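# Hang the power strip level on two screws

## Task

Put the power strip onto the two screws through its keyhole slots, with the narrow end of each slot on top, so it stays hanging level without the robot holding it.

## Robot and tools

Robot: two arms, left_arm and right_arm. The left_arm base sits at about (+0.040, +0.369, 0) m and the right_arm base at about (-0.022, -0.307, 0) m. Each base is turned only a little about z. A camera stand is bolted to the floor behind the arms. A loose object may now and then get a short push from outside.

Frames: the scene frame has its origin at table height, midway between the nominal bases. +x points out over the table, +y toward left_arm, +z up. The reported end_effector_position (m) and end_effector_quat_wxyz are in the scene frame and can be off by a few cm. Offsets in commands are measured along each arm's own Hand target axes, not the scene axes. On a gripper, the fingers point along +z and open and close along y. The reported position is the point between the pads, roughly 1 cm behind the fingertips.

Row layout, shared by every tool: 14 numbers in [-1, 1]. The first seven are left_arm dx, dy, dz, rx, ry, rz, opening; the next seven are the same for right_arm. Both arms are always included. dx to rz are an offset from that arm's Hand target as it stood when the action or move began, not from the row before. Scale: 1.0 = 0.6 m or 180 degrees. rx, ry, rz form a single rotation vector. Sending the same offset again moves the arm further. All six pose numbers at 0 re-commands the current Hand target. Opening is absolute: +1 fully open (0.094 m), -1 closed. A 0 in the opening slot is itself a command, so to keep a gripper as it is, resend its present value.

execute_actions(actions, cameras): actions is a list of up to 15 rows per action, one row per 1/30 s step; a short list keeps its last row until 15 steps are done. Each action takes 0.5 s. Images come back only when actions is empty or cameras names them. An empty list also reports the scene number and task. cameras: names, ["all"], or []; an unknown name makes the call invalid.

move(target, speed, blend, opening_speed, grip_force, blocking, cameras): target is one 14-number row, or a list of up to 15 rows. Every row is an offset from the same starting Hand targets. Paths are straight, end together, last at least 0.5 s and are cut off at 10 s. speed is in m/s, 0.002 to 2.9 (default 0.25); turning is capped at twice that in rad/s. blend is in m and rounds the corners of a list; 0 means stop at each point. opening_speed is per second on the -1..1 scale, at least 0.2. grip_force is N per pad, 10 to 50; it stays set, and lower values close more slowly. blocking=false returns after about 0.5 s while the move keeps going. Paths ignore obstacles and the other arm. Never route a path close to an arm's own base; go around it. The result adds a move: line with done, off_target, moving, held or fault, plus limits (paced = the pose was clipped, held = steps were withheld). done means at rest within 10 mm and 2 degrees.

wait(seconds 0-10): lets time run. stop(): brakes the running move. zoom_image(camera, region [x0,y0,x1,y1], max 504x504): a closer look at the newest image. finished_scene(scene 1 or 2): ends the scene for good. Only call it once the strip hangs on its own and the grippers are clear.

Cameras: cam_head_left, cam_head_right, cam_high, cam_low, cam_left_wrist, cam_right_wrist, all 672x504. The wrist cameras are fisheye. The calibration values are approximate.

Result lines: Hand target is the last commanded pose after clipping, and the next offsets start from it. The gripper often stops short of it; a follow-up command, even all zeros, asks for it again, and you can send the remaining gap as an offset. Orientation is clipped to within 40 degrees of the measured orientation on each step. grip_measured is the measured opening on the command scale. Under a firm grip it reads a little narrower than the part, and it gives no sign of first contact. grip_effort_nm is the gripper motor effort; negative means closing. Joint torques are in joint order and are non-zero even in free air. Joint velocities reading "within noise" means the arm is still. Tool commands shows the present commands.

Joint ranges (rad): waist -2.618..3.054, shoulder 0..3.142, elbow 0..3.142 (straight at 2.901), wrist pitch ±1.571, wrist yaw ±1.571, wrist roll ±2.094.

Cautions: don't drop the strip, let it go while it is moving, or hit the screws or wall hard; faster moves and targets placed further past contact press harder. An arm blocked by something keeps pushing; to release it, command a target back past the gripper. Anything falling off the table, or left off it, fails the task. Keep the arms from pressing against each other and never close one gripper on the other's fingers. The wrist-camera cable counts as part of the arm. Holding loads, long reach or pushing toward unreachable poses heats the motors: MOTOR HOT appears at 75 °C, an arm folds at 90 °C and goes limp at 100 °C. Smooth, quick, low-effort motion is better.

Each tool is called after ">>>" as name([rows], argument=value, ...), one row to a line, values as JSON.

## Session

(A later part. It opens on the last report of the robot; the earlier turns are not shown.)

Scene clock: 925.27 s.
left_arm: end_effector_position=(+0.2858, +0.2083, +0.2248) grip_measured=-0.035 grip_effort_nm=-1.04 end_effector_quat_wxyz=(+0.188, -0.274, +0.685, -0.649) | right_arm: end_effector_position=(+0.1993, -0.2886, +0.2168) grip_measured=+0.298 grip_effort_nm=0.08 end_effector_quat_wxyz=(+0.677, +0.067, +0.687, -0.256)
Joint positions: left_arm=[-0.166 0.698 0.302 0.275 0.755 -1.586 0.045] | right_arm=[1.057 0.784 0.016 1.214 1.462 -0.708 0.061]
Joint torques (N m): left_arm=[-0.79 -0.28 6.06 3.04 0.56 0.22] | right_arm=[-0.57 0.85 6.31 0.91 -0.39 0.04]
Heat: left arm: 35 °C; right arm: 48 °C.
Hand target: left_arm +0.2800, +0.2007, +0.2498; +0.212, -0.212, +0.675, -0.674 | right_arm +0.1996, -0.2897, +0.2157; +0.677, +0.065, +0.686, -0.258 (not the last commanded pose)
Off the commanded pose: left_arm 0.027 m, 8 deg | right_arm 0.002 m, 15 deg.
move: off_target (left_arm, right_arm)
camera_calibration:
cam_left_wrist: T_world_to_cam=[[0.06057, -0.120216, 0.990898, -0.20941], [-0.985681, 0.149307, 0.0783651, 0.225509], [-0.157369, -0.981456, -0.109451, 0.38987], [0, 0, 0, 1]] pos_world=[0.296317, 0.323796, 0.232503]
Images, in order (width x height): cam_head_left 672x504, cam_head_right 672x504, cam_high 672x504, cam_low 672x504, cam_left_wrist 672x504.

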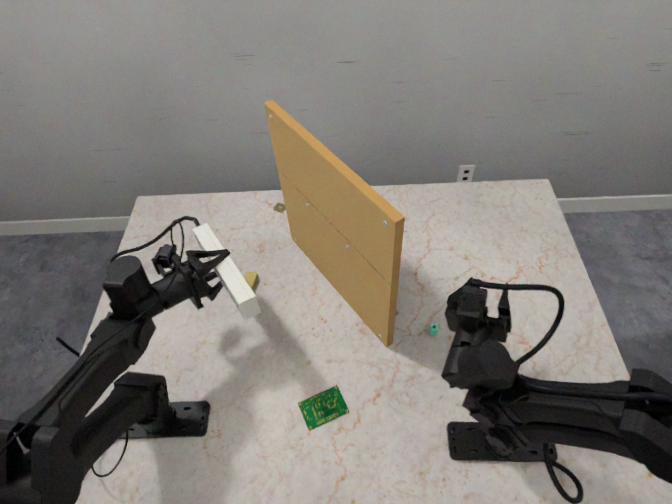

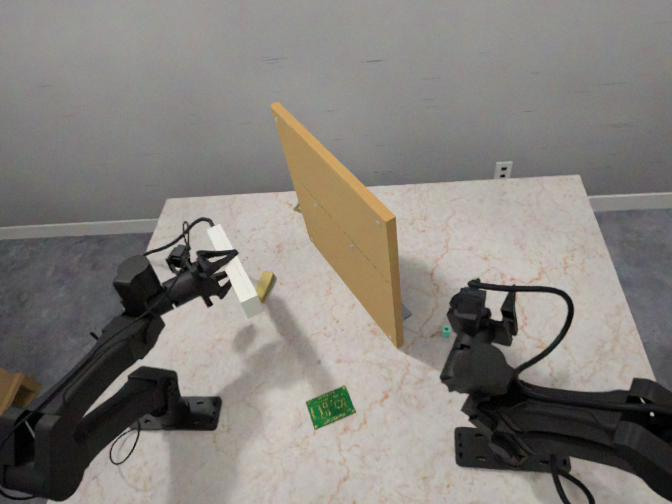

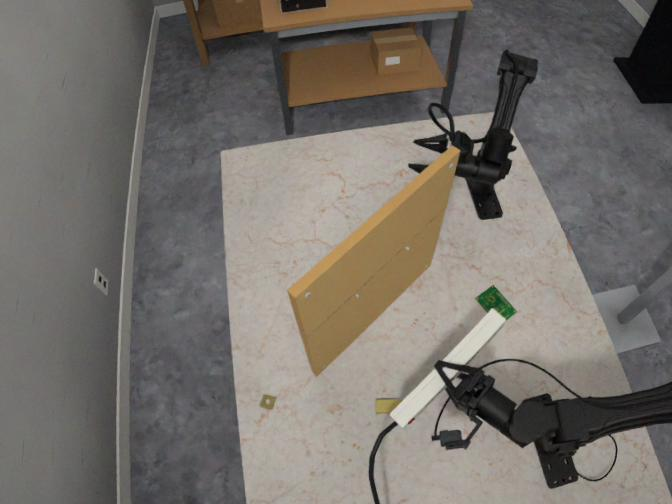

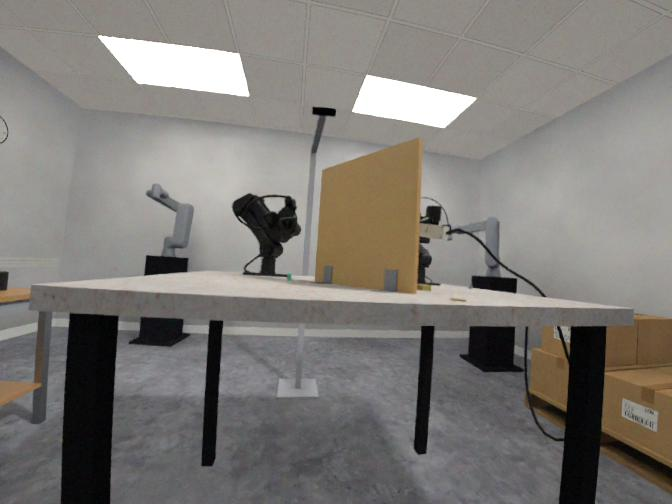

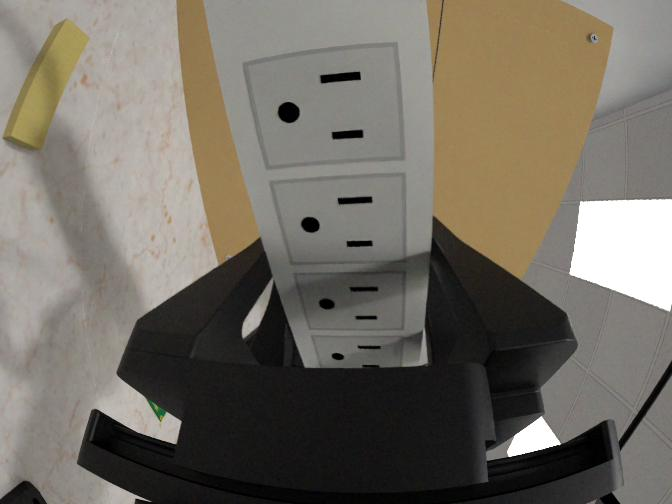

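>>> move(target=[0.0236,-0.0283,0.229,0.027,0.0185,0.032,-0.5,0,0,0,0,0,0,0.3], speed=0.15, cameras=["cam_left_wrist","cam_head_left","cam_head_right","cam_high"])

>>> zoom_image(camera="cam_head_left", region=[220, 90, 440, 350])

>>> zoom_image(camera="cam_head_right", region=[220, 90, 440, 350])

>>> zoom_image(camera="cam_high", region=[270, 130, 490, 390])

Scene clock: 951.77 s.
left_arm: end_effector_position=(+0.3446, +0.0911, +0.2179) grip_measured=-0.035 grip_effort_nm=-1.04 end_effector_quat_wxyz=(+0.197, -0.208, +0.699, -0.655) | right_arm: end_effector_position=(+0.1993, -0.2886, +0.2168) grip_measured=+0.298 grip_effort_nm=0.08 end_effector_quat_wxyz=(+0.677, +0.067, +0.687, -0.256)
Joint positions: left_arm=[-0.576 1.356 0.516 0.771 0.429 -1.539 0.045] | right_arm=[1.057 0.784 0.016 1.214 1.462 -0.708 0.061]
Joint torques (N m): left_arm=[-0.95 -4.25 8.81 3.14 0.29 0.33] | right_arm=[-0.51 0.75 6.31 0.86 -0.38 -0.01]
Heat: left arm: 35 °C; right arm: 43 °C.
Hand target: left_arm +0.3471, +0.0800, +0.2667; +0.235, -0.149, +0.661, -0.697 | right_arm +0.1996, -0.2897, +0.2157; +0.677, +0.065, +0.686, -0.258
Off the commanded pose: left_arm 0.050 m, 10 deg | right_arm 0.002 m, 0 deg.
move: off_target (left_arm)
camera_calibration:
cam_left_wrist: T_world_to_cam=[[-0.0477515, -0.158907, 0.986138, -0.178347], [-0.971872, 0.235333, -0.00913891, 0.307844], [-0.230619, -0.958836, -0.165675, 0.318767], [0, 0, 0, 1]] pos_world=[0.364183, 0.204859, 0.231499]
Images, in order (width x height): cam_head_left 672x504, cam_head_right 672x504, cam_high 672x504, cam_left_wrist 672x504.

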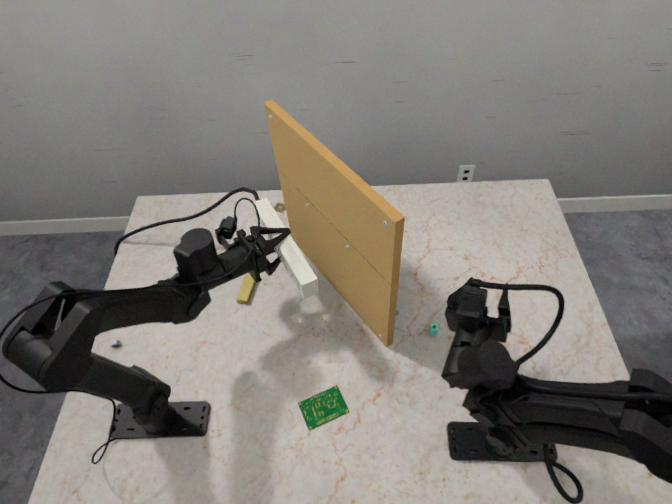

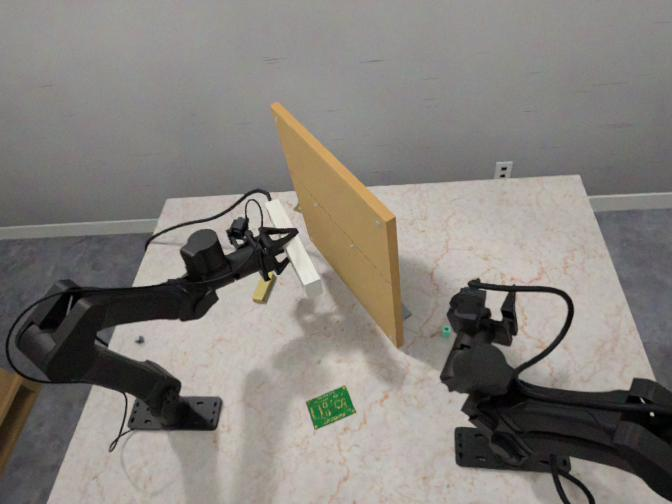

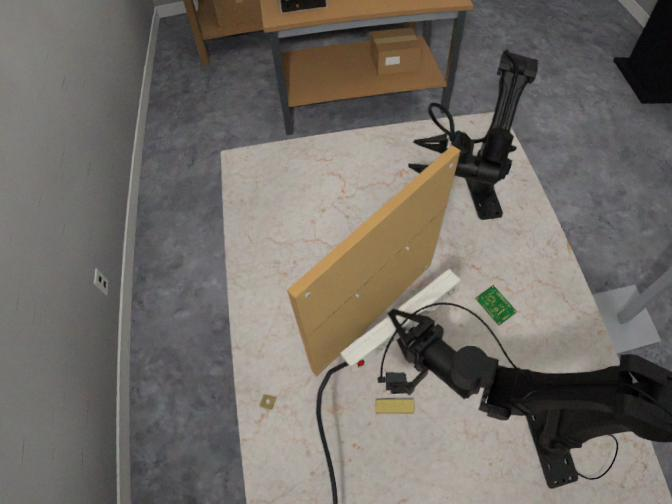

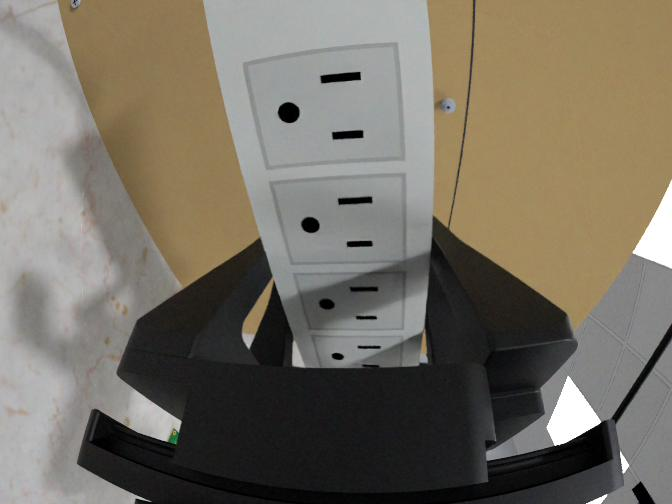

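Scaled by 1.938 from the camera's 672x504 image, which has a finer 960x720 frame.

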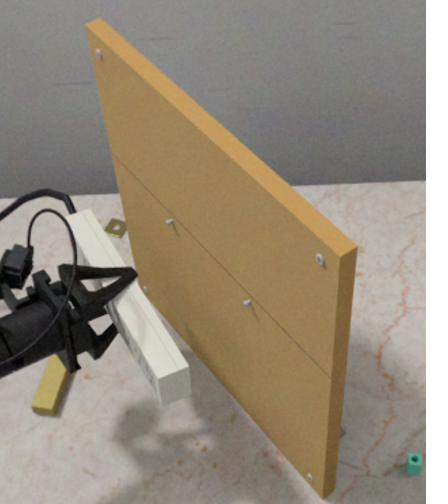

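Scaled by 1.938 from the camera's 672x504 image, which has a finer 960x720 frame.

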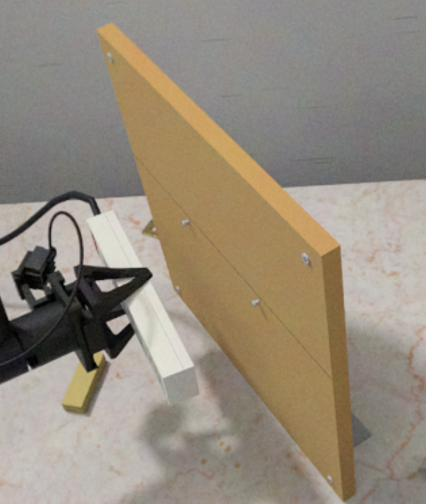

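Scaled by 1.938 from the camera's 672x504 image, which has a finer 960x720 frame.

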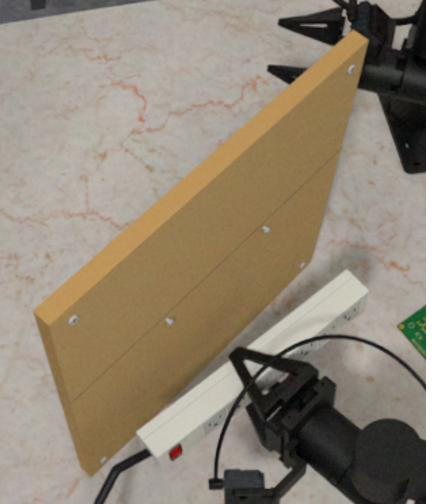

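>>> move(target=[0.0693,-0.102,0.0713,0.021,-0.039,0.018,-0.5,0,0,0,0,0,0,0.3], speed=0.12, cameras=["cam_left_wrist","cam_head_left","cam_head_right","cam_high"])

>>> zoom_image(camera="cam_head_left", region=[240, 140, 400, 300])

>>> zoom_image(camera="cam_head_right", region=[240, 140, 400, 300])

>>> zoom_image(camera="cam_high", region=[310, 200, 490, 380])

Scene clock: 1021.07 s.
left_arm: end_effector_position=(+0.3266, +0.0275, +0.2848) grip_measured=-0.035 grip_effort_nm=-1.04 end_effector_quat_wxyz=(+0.275, -0.194, +0.663, -0.669) | right_arm: end_effector_position=(+0.1993, -0.2886, +0.2168) grip_measured=+0.298 grip_effort_nm=0.08 end_effector_quat_wxyz=(+0.677, +0.067, +0.687, -0.256)
Joint positions: left_arm=[-0.877 1.364 0.7 0.709 0.037 -1.467 0.045] | right_arm=[1.057 0.784 0.016 1.214 1.462 -0.708 0.061]
Joint torques (N m): left_arm=[-0.59 -4.83 8.96 2.81 0.01 0.32] | right_arm=[-0.58 0.68 6.24 0.91 -0.36 0.04]
Heat: left arm: 38 °C; right arm: 40 °C.
Hand target: left_arm +0.3262, +0.0227, +0.3265; +0.299, -0.165, +0.626, -0.701 | right_arm +0.1996, -0.2897, +0.2157; +0.677, +0.065, +0.686, -0.258
Off the commanded pose: left_arm 0.042 m, 7 deg | right_arm 0.002 m, 0 deg.
move: off_target (left_arm)
camera_calibration:
cam_left_wrist: T_world_to_cam=[[-0.178401, -0.142, 0.973658, -0.209612], [-0.976919, 0.143711, -0.158039, 0.352576], [-0.117484, -0.979379, -0.164361, 0.227911], [0, 0, 0, 1]] pos_world=[0.333819, 0.142777, 0.297271]
Images, in order (width x height): cam_head_left 672x504, cam_head_right 672x504, cam_high 672x504, cam_left_wrist 672x504.

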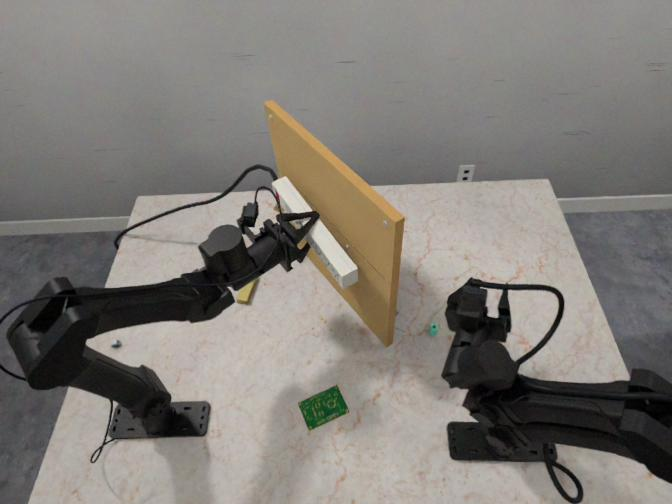

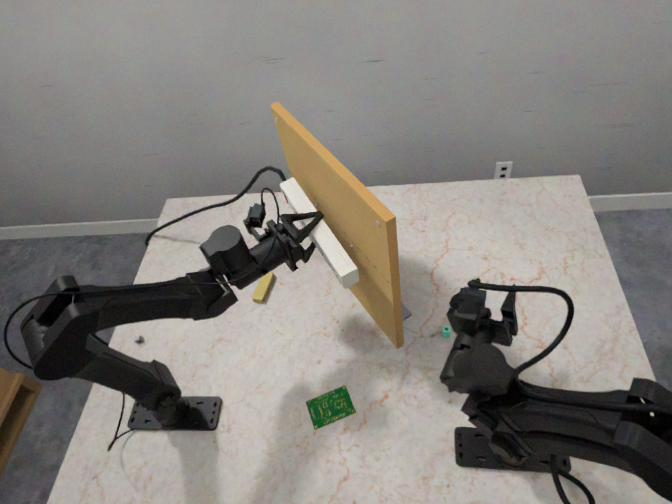

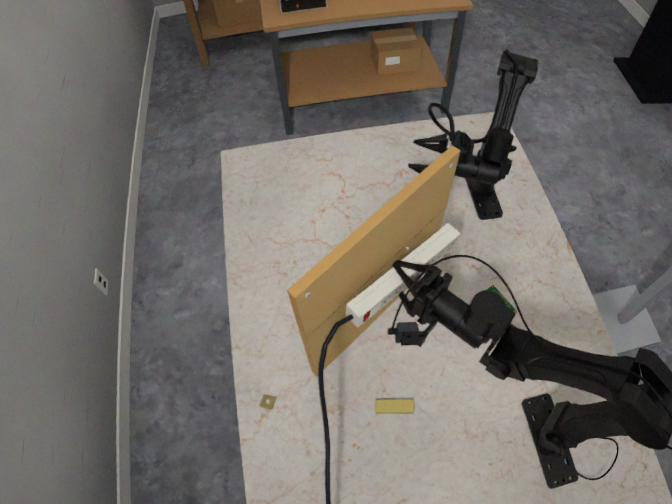

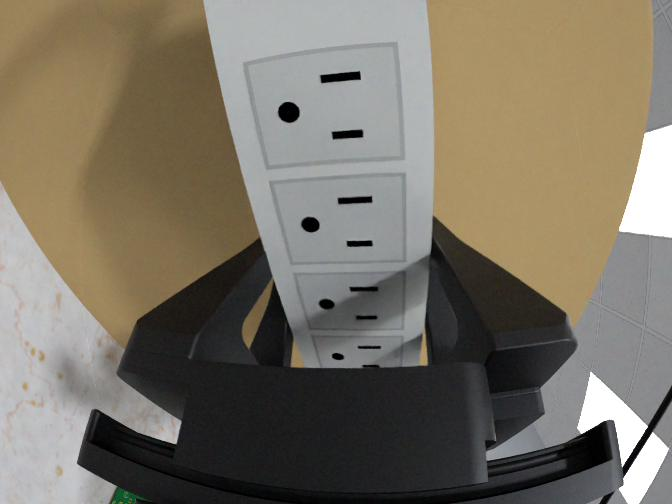

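Scaled by 3.150 from the camera's 672x504 image, which has a finer 960x720 frame.

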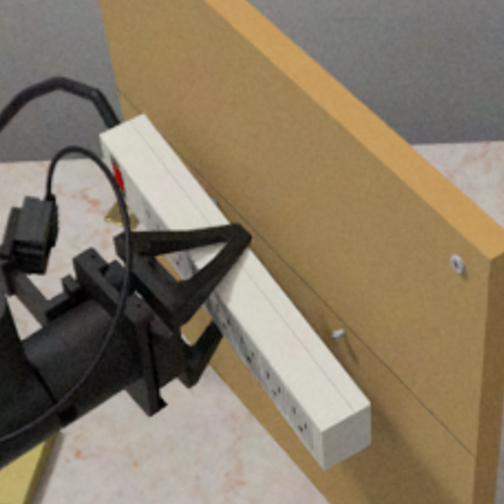

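Scaled by 3.150 from the camera's 672x504 image, which has a finer 960x720 frame.

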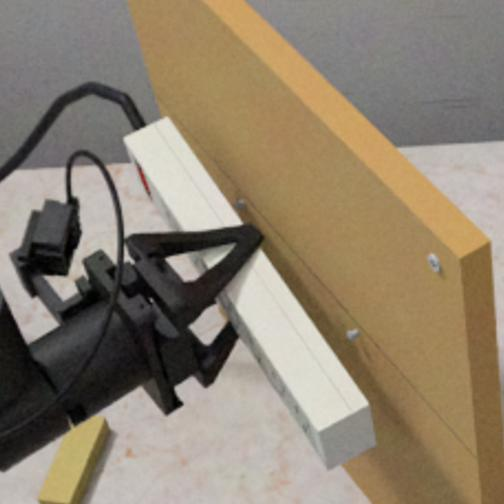

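Scaled by 2.800 from the camera's 672x504 image, which has a finer 960x720 frame.

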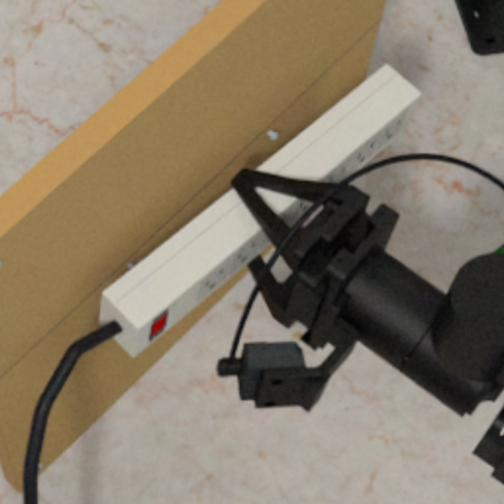

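>>> move(target=[-0.0185,0.039,0.0125,-0.0144,-0.0056,-0.039,-0.5,0,0,0,0,0,0,0.3], speed=0.08, cameras=["cam_left_wrist","cam_head_left","cam_head_right","cam_high"])

>>> zoom_image(camera="cam_head_left", region=[260, 160, 380, 280])

>>> zoom_image(camera="cam_head_right", region=[260, 160, 380, 280])

>>> zoom_image(camera="cam_high", region=[330, 210, 470, 350])

Scene clock: 1103.67 s.
left_arm: end_effector_position=(+0.3422, +0.0298, +0.2610) grip_measured=-0.035 grip_effort_nm=-1.04 end_effector_quat_wxyz=(+0.241, -0.246, +0.666, -0.661) | right_arm: end_effector_position=(+0.1993, -0.2886, +0.2168) grip_measured=+0.298 grip_effort_nm=0.08 end_effector_quat_wxyz=(+0.677, +0.067, +0.687, -0.256)
Joint positions: left_arm=[-0.848 1.419 0.7 0.709 0.036 -1.575 0.045] | right_arm=[1.057 0.784 0.016 1.214 1.462 -0.708 0.061]
Joint torques (N m): left_arm=[0.09 -5.19 9.18 2.89 0.24 0.18] | right_arm=[-0.42 0.92 6.46 0.93 -0.39 0.03]
Heat: left arm: 38 °C; right arm: 40 °C.
Hand target: left_arm +0.3442, +0.0229, +0.3064; +0.258, -0.216, +0.628, -0.702 | right_arm +0.1996, -0.2897, +0.2157; +0.677, +0.065, +0.686, -0.258
Off the commanded pose: left_arm 0.046 m, 8 deg | right_arm 0.002 m, 0 deg.
move: off_target (left_arm)
camera_calibration:
cam_left_wrist: T_world_to_cam=[[-0.0567428, -0.11842, 0.991341, -0.230251], [-0.992581, 0.113634, -0.0432397, 0.340048], [-0.10753, -0.98644, -0.123989, 0.214319], [0, 0, 0, 1]] pos_world=[0.347506, 0.145505, 0.269534]
Images, in order (width x height): cam_head_left 672x504, cam_head_right 672x504, cam_high 672x504, cam_left_wrist 672x504.

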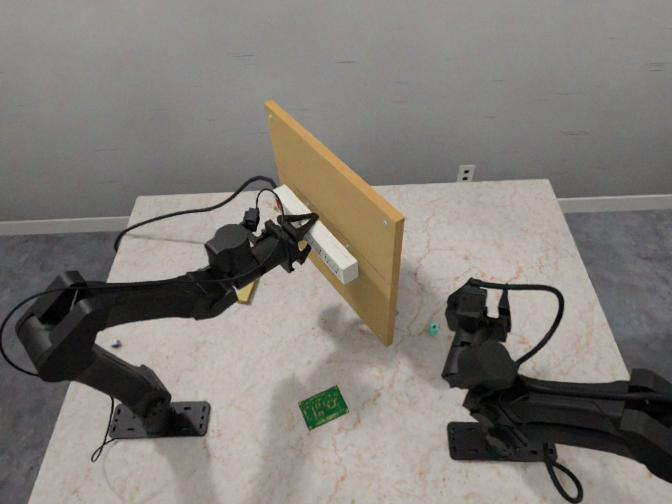

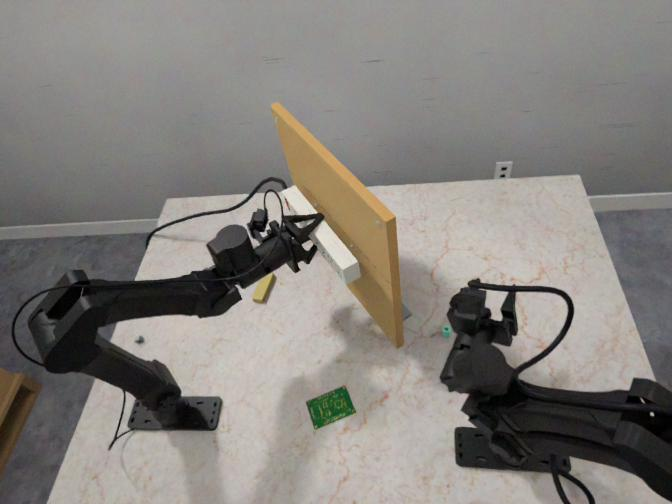

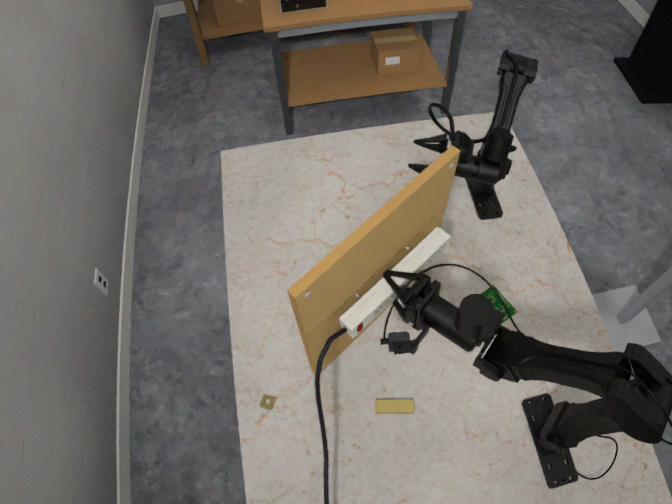

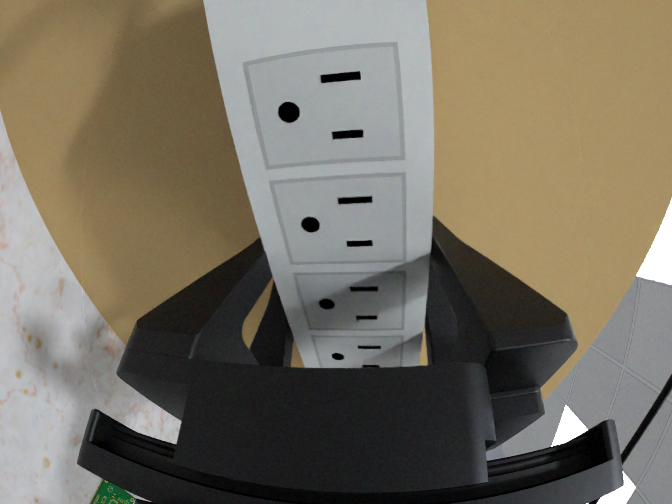

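Scaled by 4.200 from the camera's 672x504 image, which has a finer 960x720 frame.

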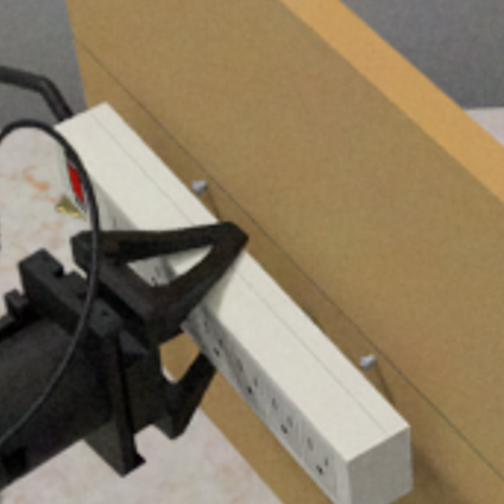

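Scaled by 4.200 from the camera's 672x504 image, which has a finer 960x720 frame.

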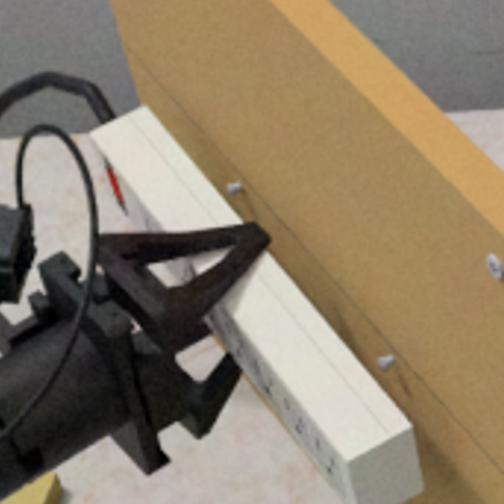

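Scaled by 3.600 from the camera's 672x504 image, which has a finer 960x720 frame.

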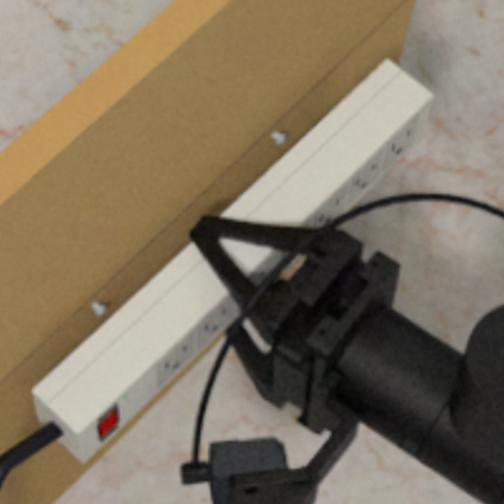

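>>> move(target=[0.0082,-0.0037,0.02,0,0,0,-0.5,0,0,0,0,0,0,0.3], speed=0.05, cameras=["cam_head_left","cam_head_right","cam_high"])

>>> zoom_image(camera="cam_head_left", region=[260, 160, 380, 280])

>>> zoom_image(camera="cam_head_right", region=[260, 160, 380, 280])

>>> zoom_image(camera="cam_high", region=[330, 210, 470, 350])

Scene clock: 1158.03 s.
left_arm: end_effector_position=(+0.3483, +0.0198, +0.2668) grip_measured=-0.035 grip_effort_nm=-1.04 end_effector_quat_wxyz=(+0.241, -0.246, +0.663, -0.664) | right_arm: end_effector_position=(+0.1993, -0.2886, +0.2168) grip_measured=+0.298 grip_effort_nm=0.07 end_effector_quat_wxyz=(+0.677, +0.067, +0.687, -0.256)
Joint positions: left_arm=[-0.855 1.459 0.749 0.709 0.029 -1.578 0.045] | right_arm=[1.057 0.784 0.016 1.214 1.462 -0.708 0.061]
Joint torques (N m): left_arm=[-0.99 -5.49 9.14 2.81 0.09 0.21] | right_arm=[-0.53 0.91 6.45 0.88 -0.37 -0.01]
Heat: left arm: 38 °C; right arm: 40 °C.
Hand target: left_arm +0.3478, +0.0108, +0.3099; +0.258, -0.216, +0.628, -0.702 | right_arm +0.1996, -0.2897, +0.2157; +0.677, +0.065, +0.686, -0.258
Off the commanded pose: left_arm 0.044 m, 7 deg | right_arm 0.002 m, 0 deg.
move: off_target (left_arm)
Images, in order (width x height): cam_head_left 672x504, cam_head_right 672x504, cam_high 672x504.

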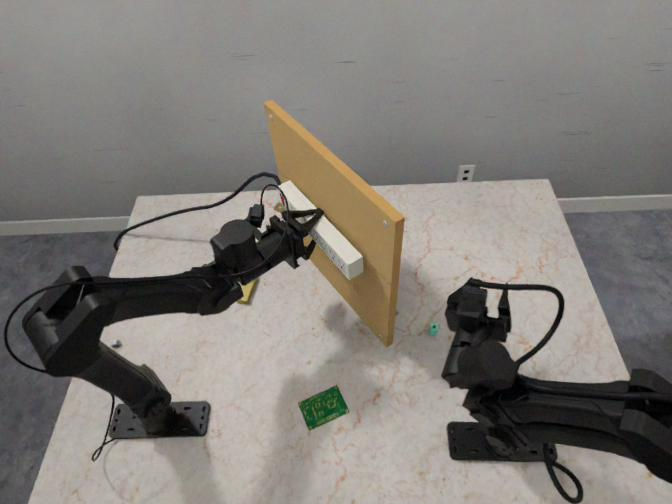

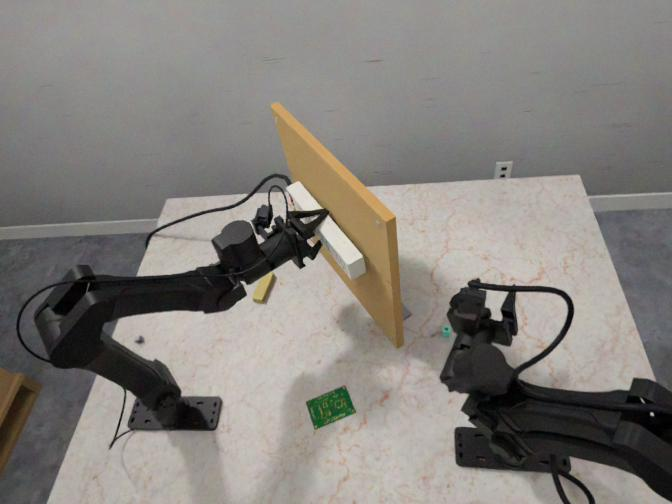

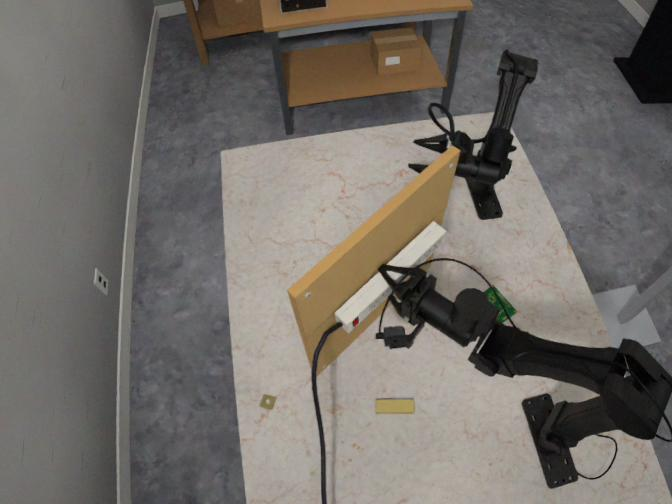

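Scaled by 4.200 from the camera's 672x504 image, which has a finer 960x720 frame.

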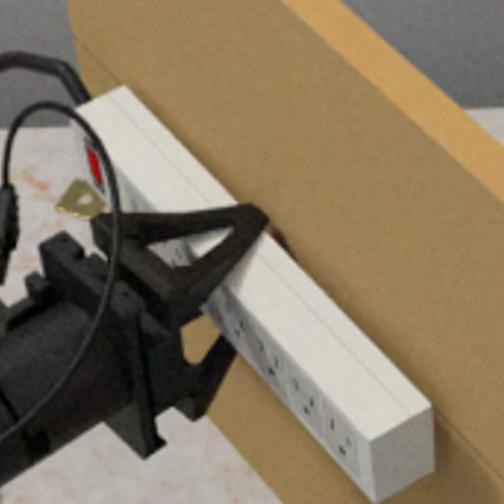

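Scaled by 4.200 from the camera's 672x504 image, which has a finer 960x720 frame.

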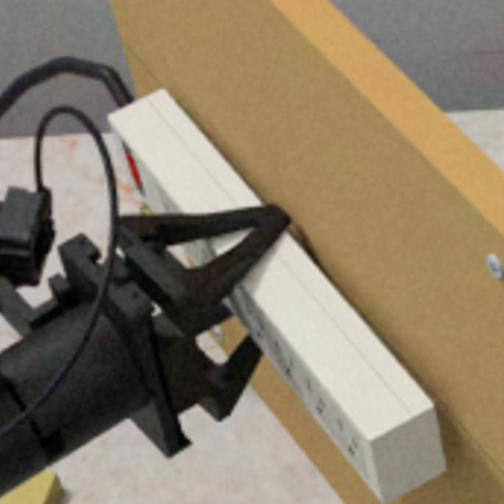

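Scaled by 3.600 from the camera's 672x504 image, which has a finer 960x720 frame.

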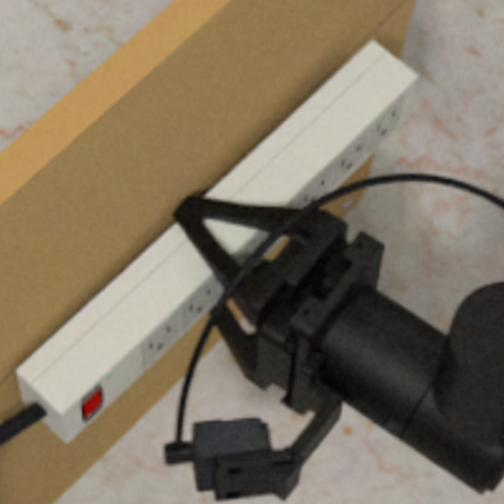

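>>> move(target=[0.005,0.006,0,0,0,0,-0.5,0,0,0,0,0,0,0.3], speed=0.04)

Scene clock: 1182.27 s.
left_arm: end_effector_position=(+0.3473, +0.0176, +0.2642) grip_measured=-0.035 grip_effort_nm=-1.04 end_effector_quat_wxyz=(+0.241, -0.248, +0.665, -0.662) | right_arm: end_effector_position=(+0.1993, -0.2886, +0.2168) grip_measured=+0.298 grip_effort_nm=0.08 end_effector_quat_wxyz=(+0.677, +0.067, +0.687, -0.256)
Joint positions: left_arm=[-0.865 1.465 0.75 0.709 0.017 -1.578 0.045] | right_arm=[1.057 0.784 0.016 1.214 1.462 -0.708 0.061]
Joint torques (N m): left_arm=[-0.98 -5.34 8.55 2.98 0.11 0.22] | right_arm=[-0.34 0.83 6.31 0.91 -0.37 -0.02]
Heat: left arm: 40 °C; right arm: 39 °C.
Hand target: left_arm +0.3458, +0.0086, +0.3066; +0.258, -0.216, +0.628, -0.702 | right_arm +0.1996, -0.2897, +0.2157; +0.677, +0.065, +0.686, -0.258
Off the commanded pose: left_arm 0.043 m, 7 deg | right_arm 0.002 m, 0 deg.
move: off_target (left_arm)

>>> move(target=[0.002,0.0027,0.0232,0,0,0,-0.5,0,0,0,0,0,0,0.3], speed=0.03, cameras=["cam_head_left","cam_head_right","cam_high"])

>>> zoom_image(camera="cam_head_left", region=[260, 160, 380, 280])

>>> zoom_image(camera="cam_high", region=[330, 210, 470, 350])

>>> zoom_image(camera="cam_head_right", region=[260, 160, 380, 280])

Scene clock: 1192.03 s.
left_arm: end_effector_position=(+0.3491, +0.0158, +0.2634) grip_measured=-0.035 grip_effort_nm=-1.04 end_effector_quat_wxyz=(+0.245, -0.251, +0.663, -0.661) | right_arm: end_effector_position=(+0.1993, -0.2886, +0.2168) grip_measured=+0.298 grip_effort_nm=0.08 end_effector_quat_wxyz=(+0.677, +0.067, +0.687, -0.256)
Joint positions: left_arm=[-0.871 1.477 0.756 0.716 0.001 -1.577 0.045] | right_arm=[1.057 0.784 0.016 1.214 1.462 -0.708 0.061]
Joint torques (N m): left_arm=[-1.02 -2.74 11.12 2.96 0.22 0.24] | right_arm=[-0.47 0.81 6.38 0.9 -0.37 0.02]
Heat: left arm: 40 °C; right arm: 39 °C.
Hand target: left_arm +0.3537, -0.0030, +0.3066; +0.258, -0.216, +0.628, -0.702 | right_arm +0.1996, -0.2897, +0.2157; +0.677, +0.065, +0.686, -0.258
Off the commanded pose: left_arm 0.047 m, 7 deg | right_arm 0.002 m, 0 deg.
move: off_target (left_arm)
Images, in order (width x height): cam_head_left 672x504, cam_head_right 672x504, cam_high 672x504.

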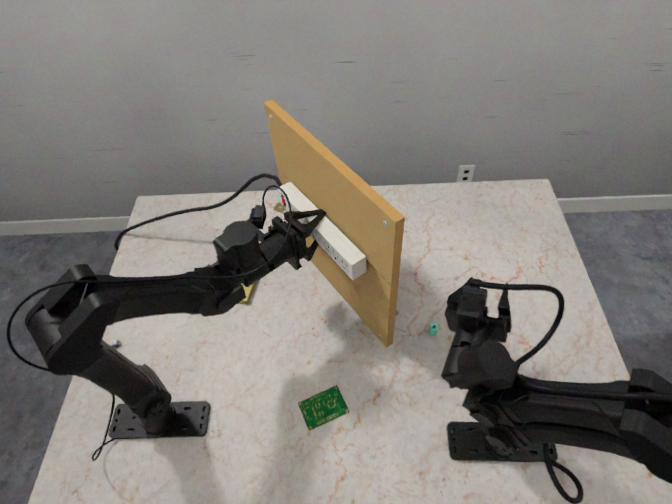

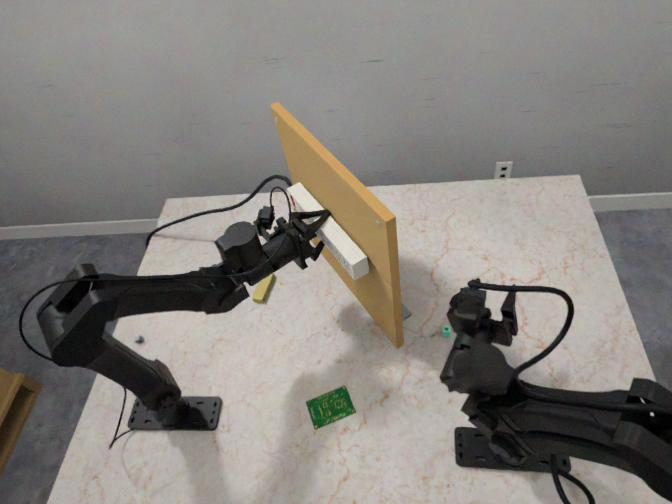

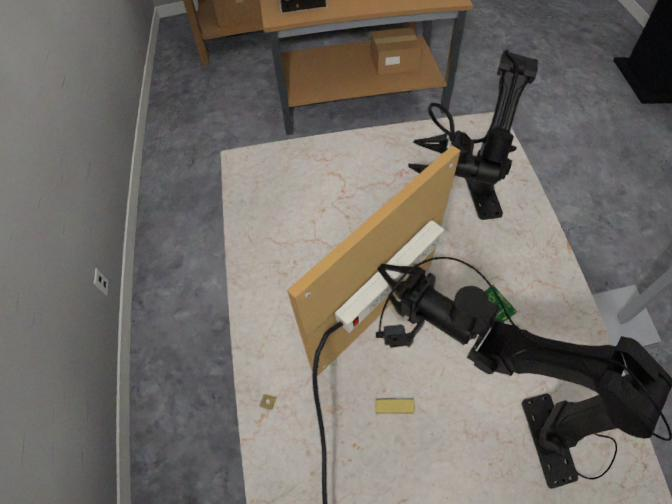

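Scaled by 4.200 from the camera's 672x504 image, which has a finer 960x720 frame.

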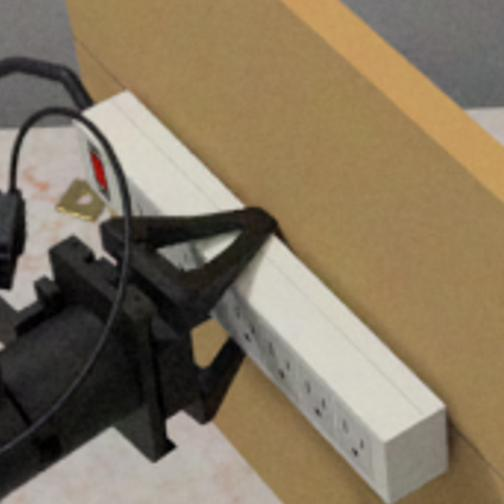

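Scaled by 3.600 from the camera's 672x504 image, which has a finer 960x720 frame.

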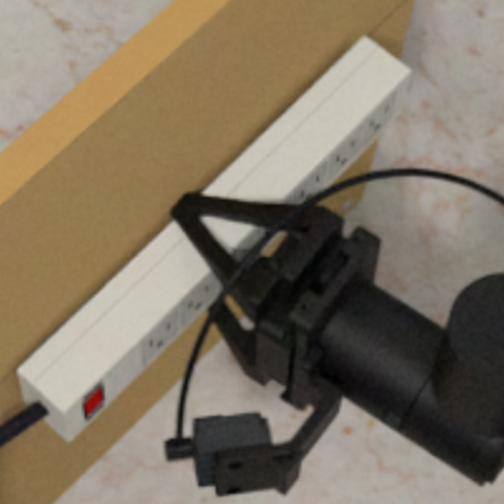

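Scaled by 4.200 from the camera's 672x504 image, which has a finer 960x720 frame.

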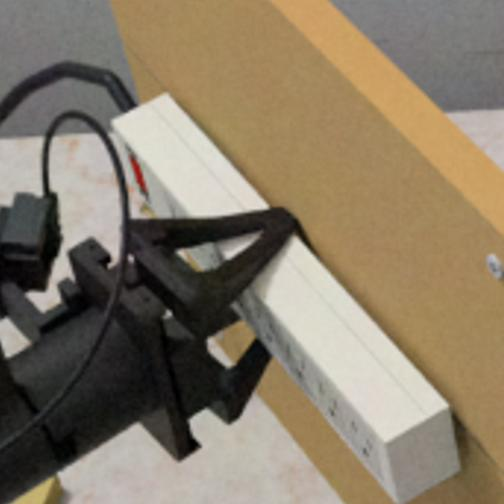

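>>> move([
  [0.0015,0,-0.015,0,0,0,-0.5,0,0,0,0,0,0,0.3],
  [0.007,0,-0.013,0,0,0,-0.5,0,0,0,0,0,0,0.3],
  [0.007,0.0013,0.004,0,0,0,-0.5,0,0,0,0,0,0,0.3],
], speed=0.03)

Scene clock: 1224.10 s.
left_arm: end_effector_position=(+0.3490, +0.0156, +0.2633) grip_measured=-0.035 grip_effort_nm=-1.04 end_effector_quat_wxyz=(+0.248, -0.252, +0.663, -0.660) | right_arm: end_effector_position=(+0.1993, -0.2886, +0.2168) grip_measured=+0.298 grip_effort_nm=0.08 end_effector_quat_wxyz=(+0.677, +0.067, +0.687, -0.256)
Joint positions: left_arm=[-0.876 1.477 0.756 0.716 -0.011 -1.576 0.045] | right_arm=[1.057 0.784 0.016 1.214 1.462 -0.708 0.061]
Joint torques (N m): left_arm=[-1.77 -2.17 11.36 3.01 0.21 0.2] | right_arm=[-0.58 0.65 6.38 0.89 -0.38 0.02]
Heat: left arm: 41 °C; right arm: 39 °C.
Hand target: left_arm +0.3521, -0.0076, +0.3060; +0.258, -0.216, +0.628, -0.702 | right_arm +0.1996, -0.2897, +0.2157; +0.677, +0.065, +0.686, -0.258
Off the commanded pose: left_arm 0.049 m, 8 deg | right_arm 0.002 m, 0 deg.
move: off_target (left_arm)

>>> move(target=[0,0,-0.03,0,0,0,-0.5,0,0,0,0,0,0,0.3], speed=0.03)

Scene clock: 1236.97 s.
left_arm: end_effector_position=(+0.3488, +0.0159, +0.2642) grip_measured=-0.035 grip_effort_nm=-1.04 end_effector_quat_wxyz=(+0.248, -0.252, +0.662, -0.661) | right_arm: end_effector_position=(+0.1993, -0.2886, +0.2168) grip_measured=+0.298 grip_effort_nm=0.08 end_effector_quat_wxyz=(+0.677, +0.067, +0.687, -0.256)
Joint positions: left_arm=[-0.876 1.475 0.756 0.716 -0.011 -1.576 0.045] | right_arm=[1.057 0.784 0.016 1.214 1.462 -0.708 0.061]
Joint torques (N m): left_arm=[-1.59 -6.06 7.42 3.05 0.23 0.23] | right_arm=[-0.61 0.84 6.32 0.93 -0.36 0.03]
Heat: left arm: 42 °C; right arm: 39 °C.
Hand target: left_arm +0.3407, +0.0063, +0.3039; +0.258, -0.216, +0.628, -0.702 | right_arm +0.1996, -0.2897, +0.2157; +0.677, +0.065, +0.686, -0.258
Off the commanded pose: left_arm 0.042 m, 7 deg | right_arm 0.002 m, 0 deg.
move: off_target (left_arm)

>>> move(target=[-0.0101,-0.0097,-0.0528,0,0,0,-0.5,0,0,0,0,0,0,0.3], speed=0.1, cameras=["cam_head_left","cam_head_right","cam_high"])

>>> zoom_image(camera="cam_head_left", region=[260, 160, 380, 280])

>>> zoom_image(camera="cam_head_right", region=[260, 160, 380, 280])

>>> zoom_image(camera="cam_high", region=[330, 210, 470, 350])

Scene clock: 1263.07 s.
left_arm: end_effector_position=(+0.3320, +0.0325, +0.2756) grip_measured=-0.035 grip_effort_nm=-1.04 end_effector_quat_wxyz=(+0.247, -0.244, +0.655, -0.672) | right_arm: end_effector_position=(+0.1993, -0.2886, +0.2168) grip_measured=+0.298 grip_effort_nm=0.08 end_effector_quat_wxyz=(+0.677, +0.067, +0.687, -0.256)
Joint positions: left_arm=[-0.872 1.369 0.687 0.706 0.008 -1.576 0.045] | right_arm=[1.057 0.784 0.016 1.214 1.462 -0.708 0.061]
Joint torques (N m): left_arm=[0.13 -7.27 5.7 2.77 0.28 0.2] | right_arm=[-0.44 0.81 6.41 0.91 -0.38 -0.01]
Heat: left arm: 43 °C; right arm: 39 °C.
Hand target: left_arm +0.3250, +0.0349, +0.3060; +0.258, -0.216, +0.628, -0.702 | right_arm +0.1996, -0.2897, +0.2157; +0.677, +0.065, +0.686, -0.258
Off the commanded pose: left_arm 0.031 m, 6 deg | right_arm 0.002 m, 0 deg.
move: off_target (left_arm)
Images, in order (width x height): cam_head_left 672x504, cam_head_right 672x504, cam_high 672x504.

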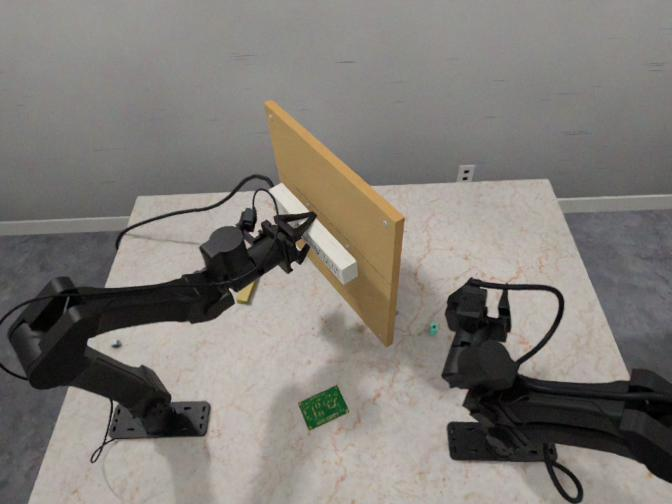

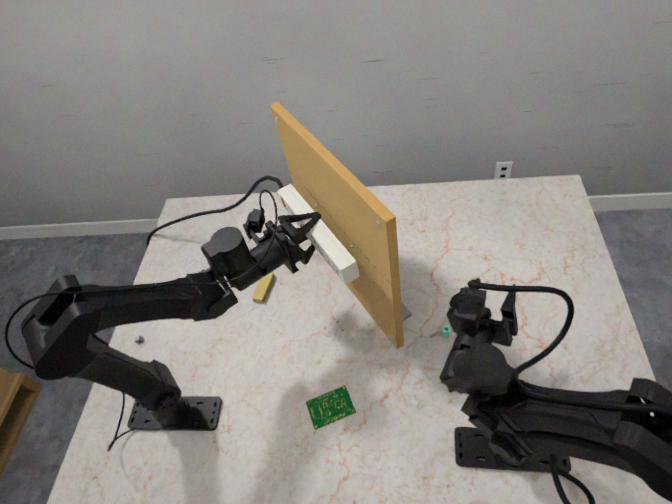

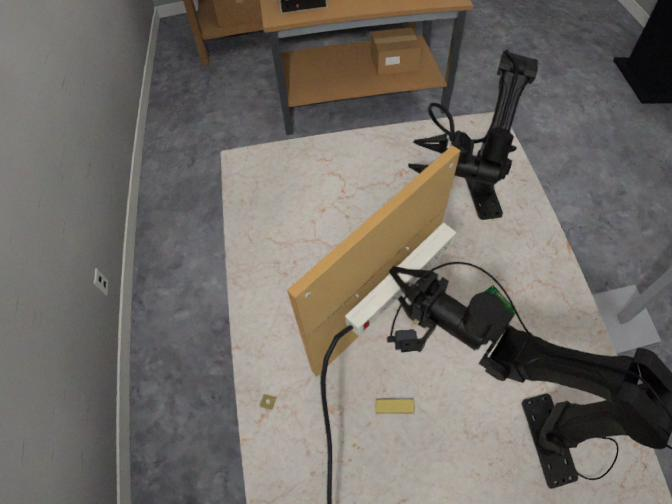

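Scaled by 4.200 from the camera's 672x504 image, which has a finer 960x720 frame.

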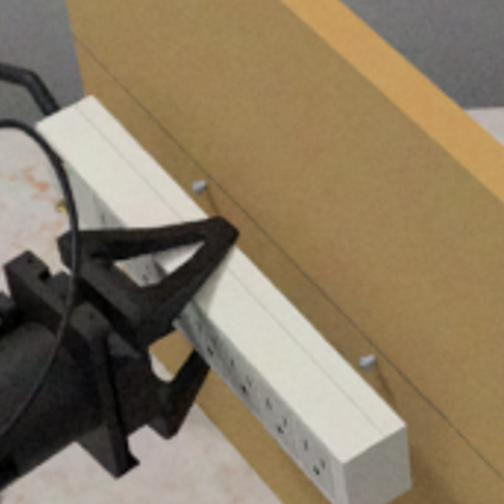

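Scaled by 4.200 from the camera's 672x504 image, which has a finer 960x720 frame.

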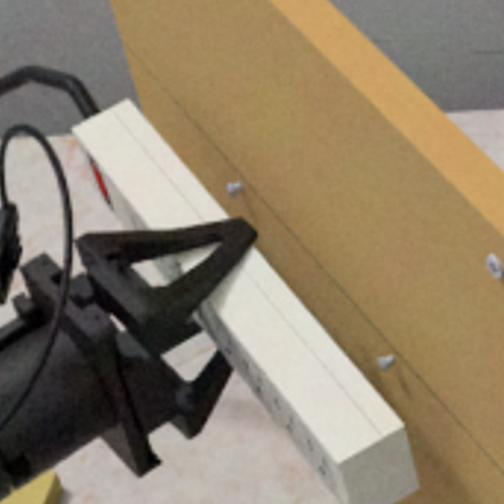

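Scaled by 3.600 from the camera's 672x504 image, which has a finer 960x720 frame.

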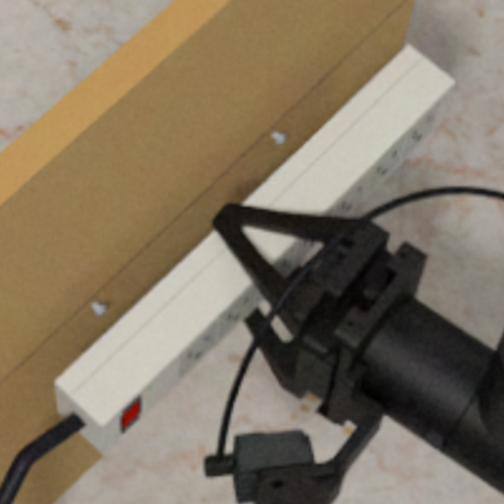

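>>> move(target=[0.0045,0.021,0.0235,0,0,0,-0.5,0,0,0,0,0,0,0.3], speed=0.06)

Scene clock: 1305.47 s.
left_arm: end_effector_position=(+0.3371, +0.0267, +0.2608) grip_measured=-0.035 grip_effort_nm=-1.04 end_effector_quat_wxyz=(+0.244, -0.246, +0.662, -0.665) | right_arm: end_effector_position=(+0.1993, -0.2886, +0.2168) grip_measured=+0.298 grip_effort_nm=0.08 end_effector_quat_wxyz=(+0.677, +0.067, +0.687, -0.256)
Joint positions: left_arm=[-0.872 1.422 0.687 0.738 0.008 -1.576 0.045] | right_arm=[1.057 0.784 0.016 1.214 1.462 -0.708 0.061]
Joint torques (N m): left_arm=[-0.84 -5.15 6.63 3.13 0.16 0.21] | right_arm=[-0.51 0.64 6.23 0.88 -0.38 0.01]
Heat: left arm: 40 °C; right arm: 39 °C.
Hand target: left_arm +0.3329, +0.0214, +0.2950; +0.258, -0.216, +0.628, -0.702 | right_arm +0.1996, -0.2897, +0.2157; +0.677, +0.065, +0.686, -0.258
Off the commanded pose: left_arm 0.035 m, 7 deg | right_arm 0.002 m, 0 deg.
move: off_target (left_arm)

>>> move(target=[0.0035,0.0005,0.0533,0,0,0,-0.5,0,0,0,0,0,0,0.3], speed=0.05)

Scene clock: 1312.40 s.
left_arm: end_effector_position=(+0.3449, +0.0138, +0.2481) grip_measured=-0.035 grip_effort_nm=-1.04 end_effector_quat_wxyz=(+0.240, -0.250, +0.671, -0.655) | right_arm: end_effector_position=(+0.1993, -0.2886, +0.2168) grip_measured=+0.298 grip_effort_nm=0.08 end_effector_quat_wxyz=(+0.677, +0.067, +0.687, -0.256)
Joint positions: left_arm=[-0.881 1.495 0.726 0.743 -0.001 -1.577 0.045] | right_arm=[1.057 0.784 0.016 1.214 1.462 -0.708 0.061]
Joint torques (N m): left_arm=[-0.84 -3.48 11.28 3.05 0.13 0.24] | right_arm=[-0.49 0.88 6.43 0.9 -0.4 0.02]
Heat: left arm: 41 °C; right arm: 39 °C.
Hand target: left_arm +0.3513, -0.0046, +0.2986; +0.258, -0.216, +0.628, -0.702 | right_arm +0.1996, -0.2897, +0.2157; +0.677, +0.065, +0.686, -0.258
Off the commanded pose: left_arm 0.054 m, 9 deg | right_arm 0.002 m, 0 deg.
move: off_target (left_arm)


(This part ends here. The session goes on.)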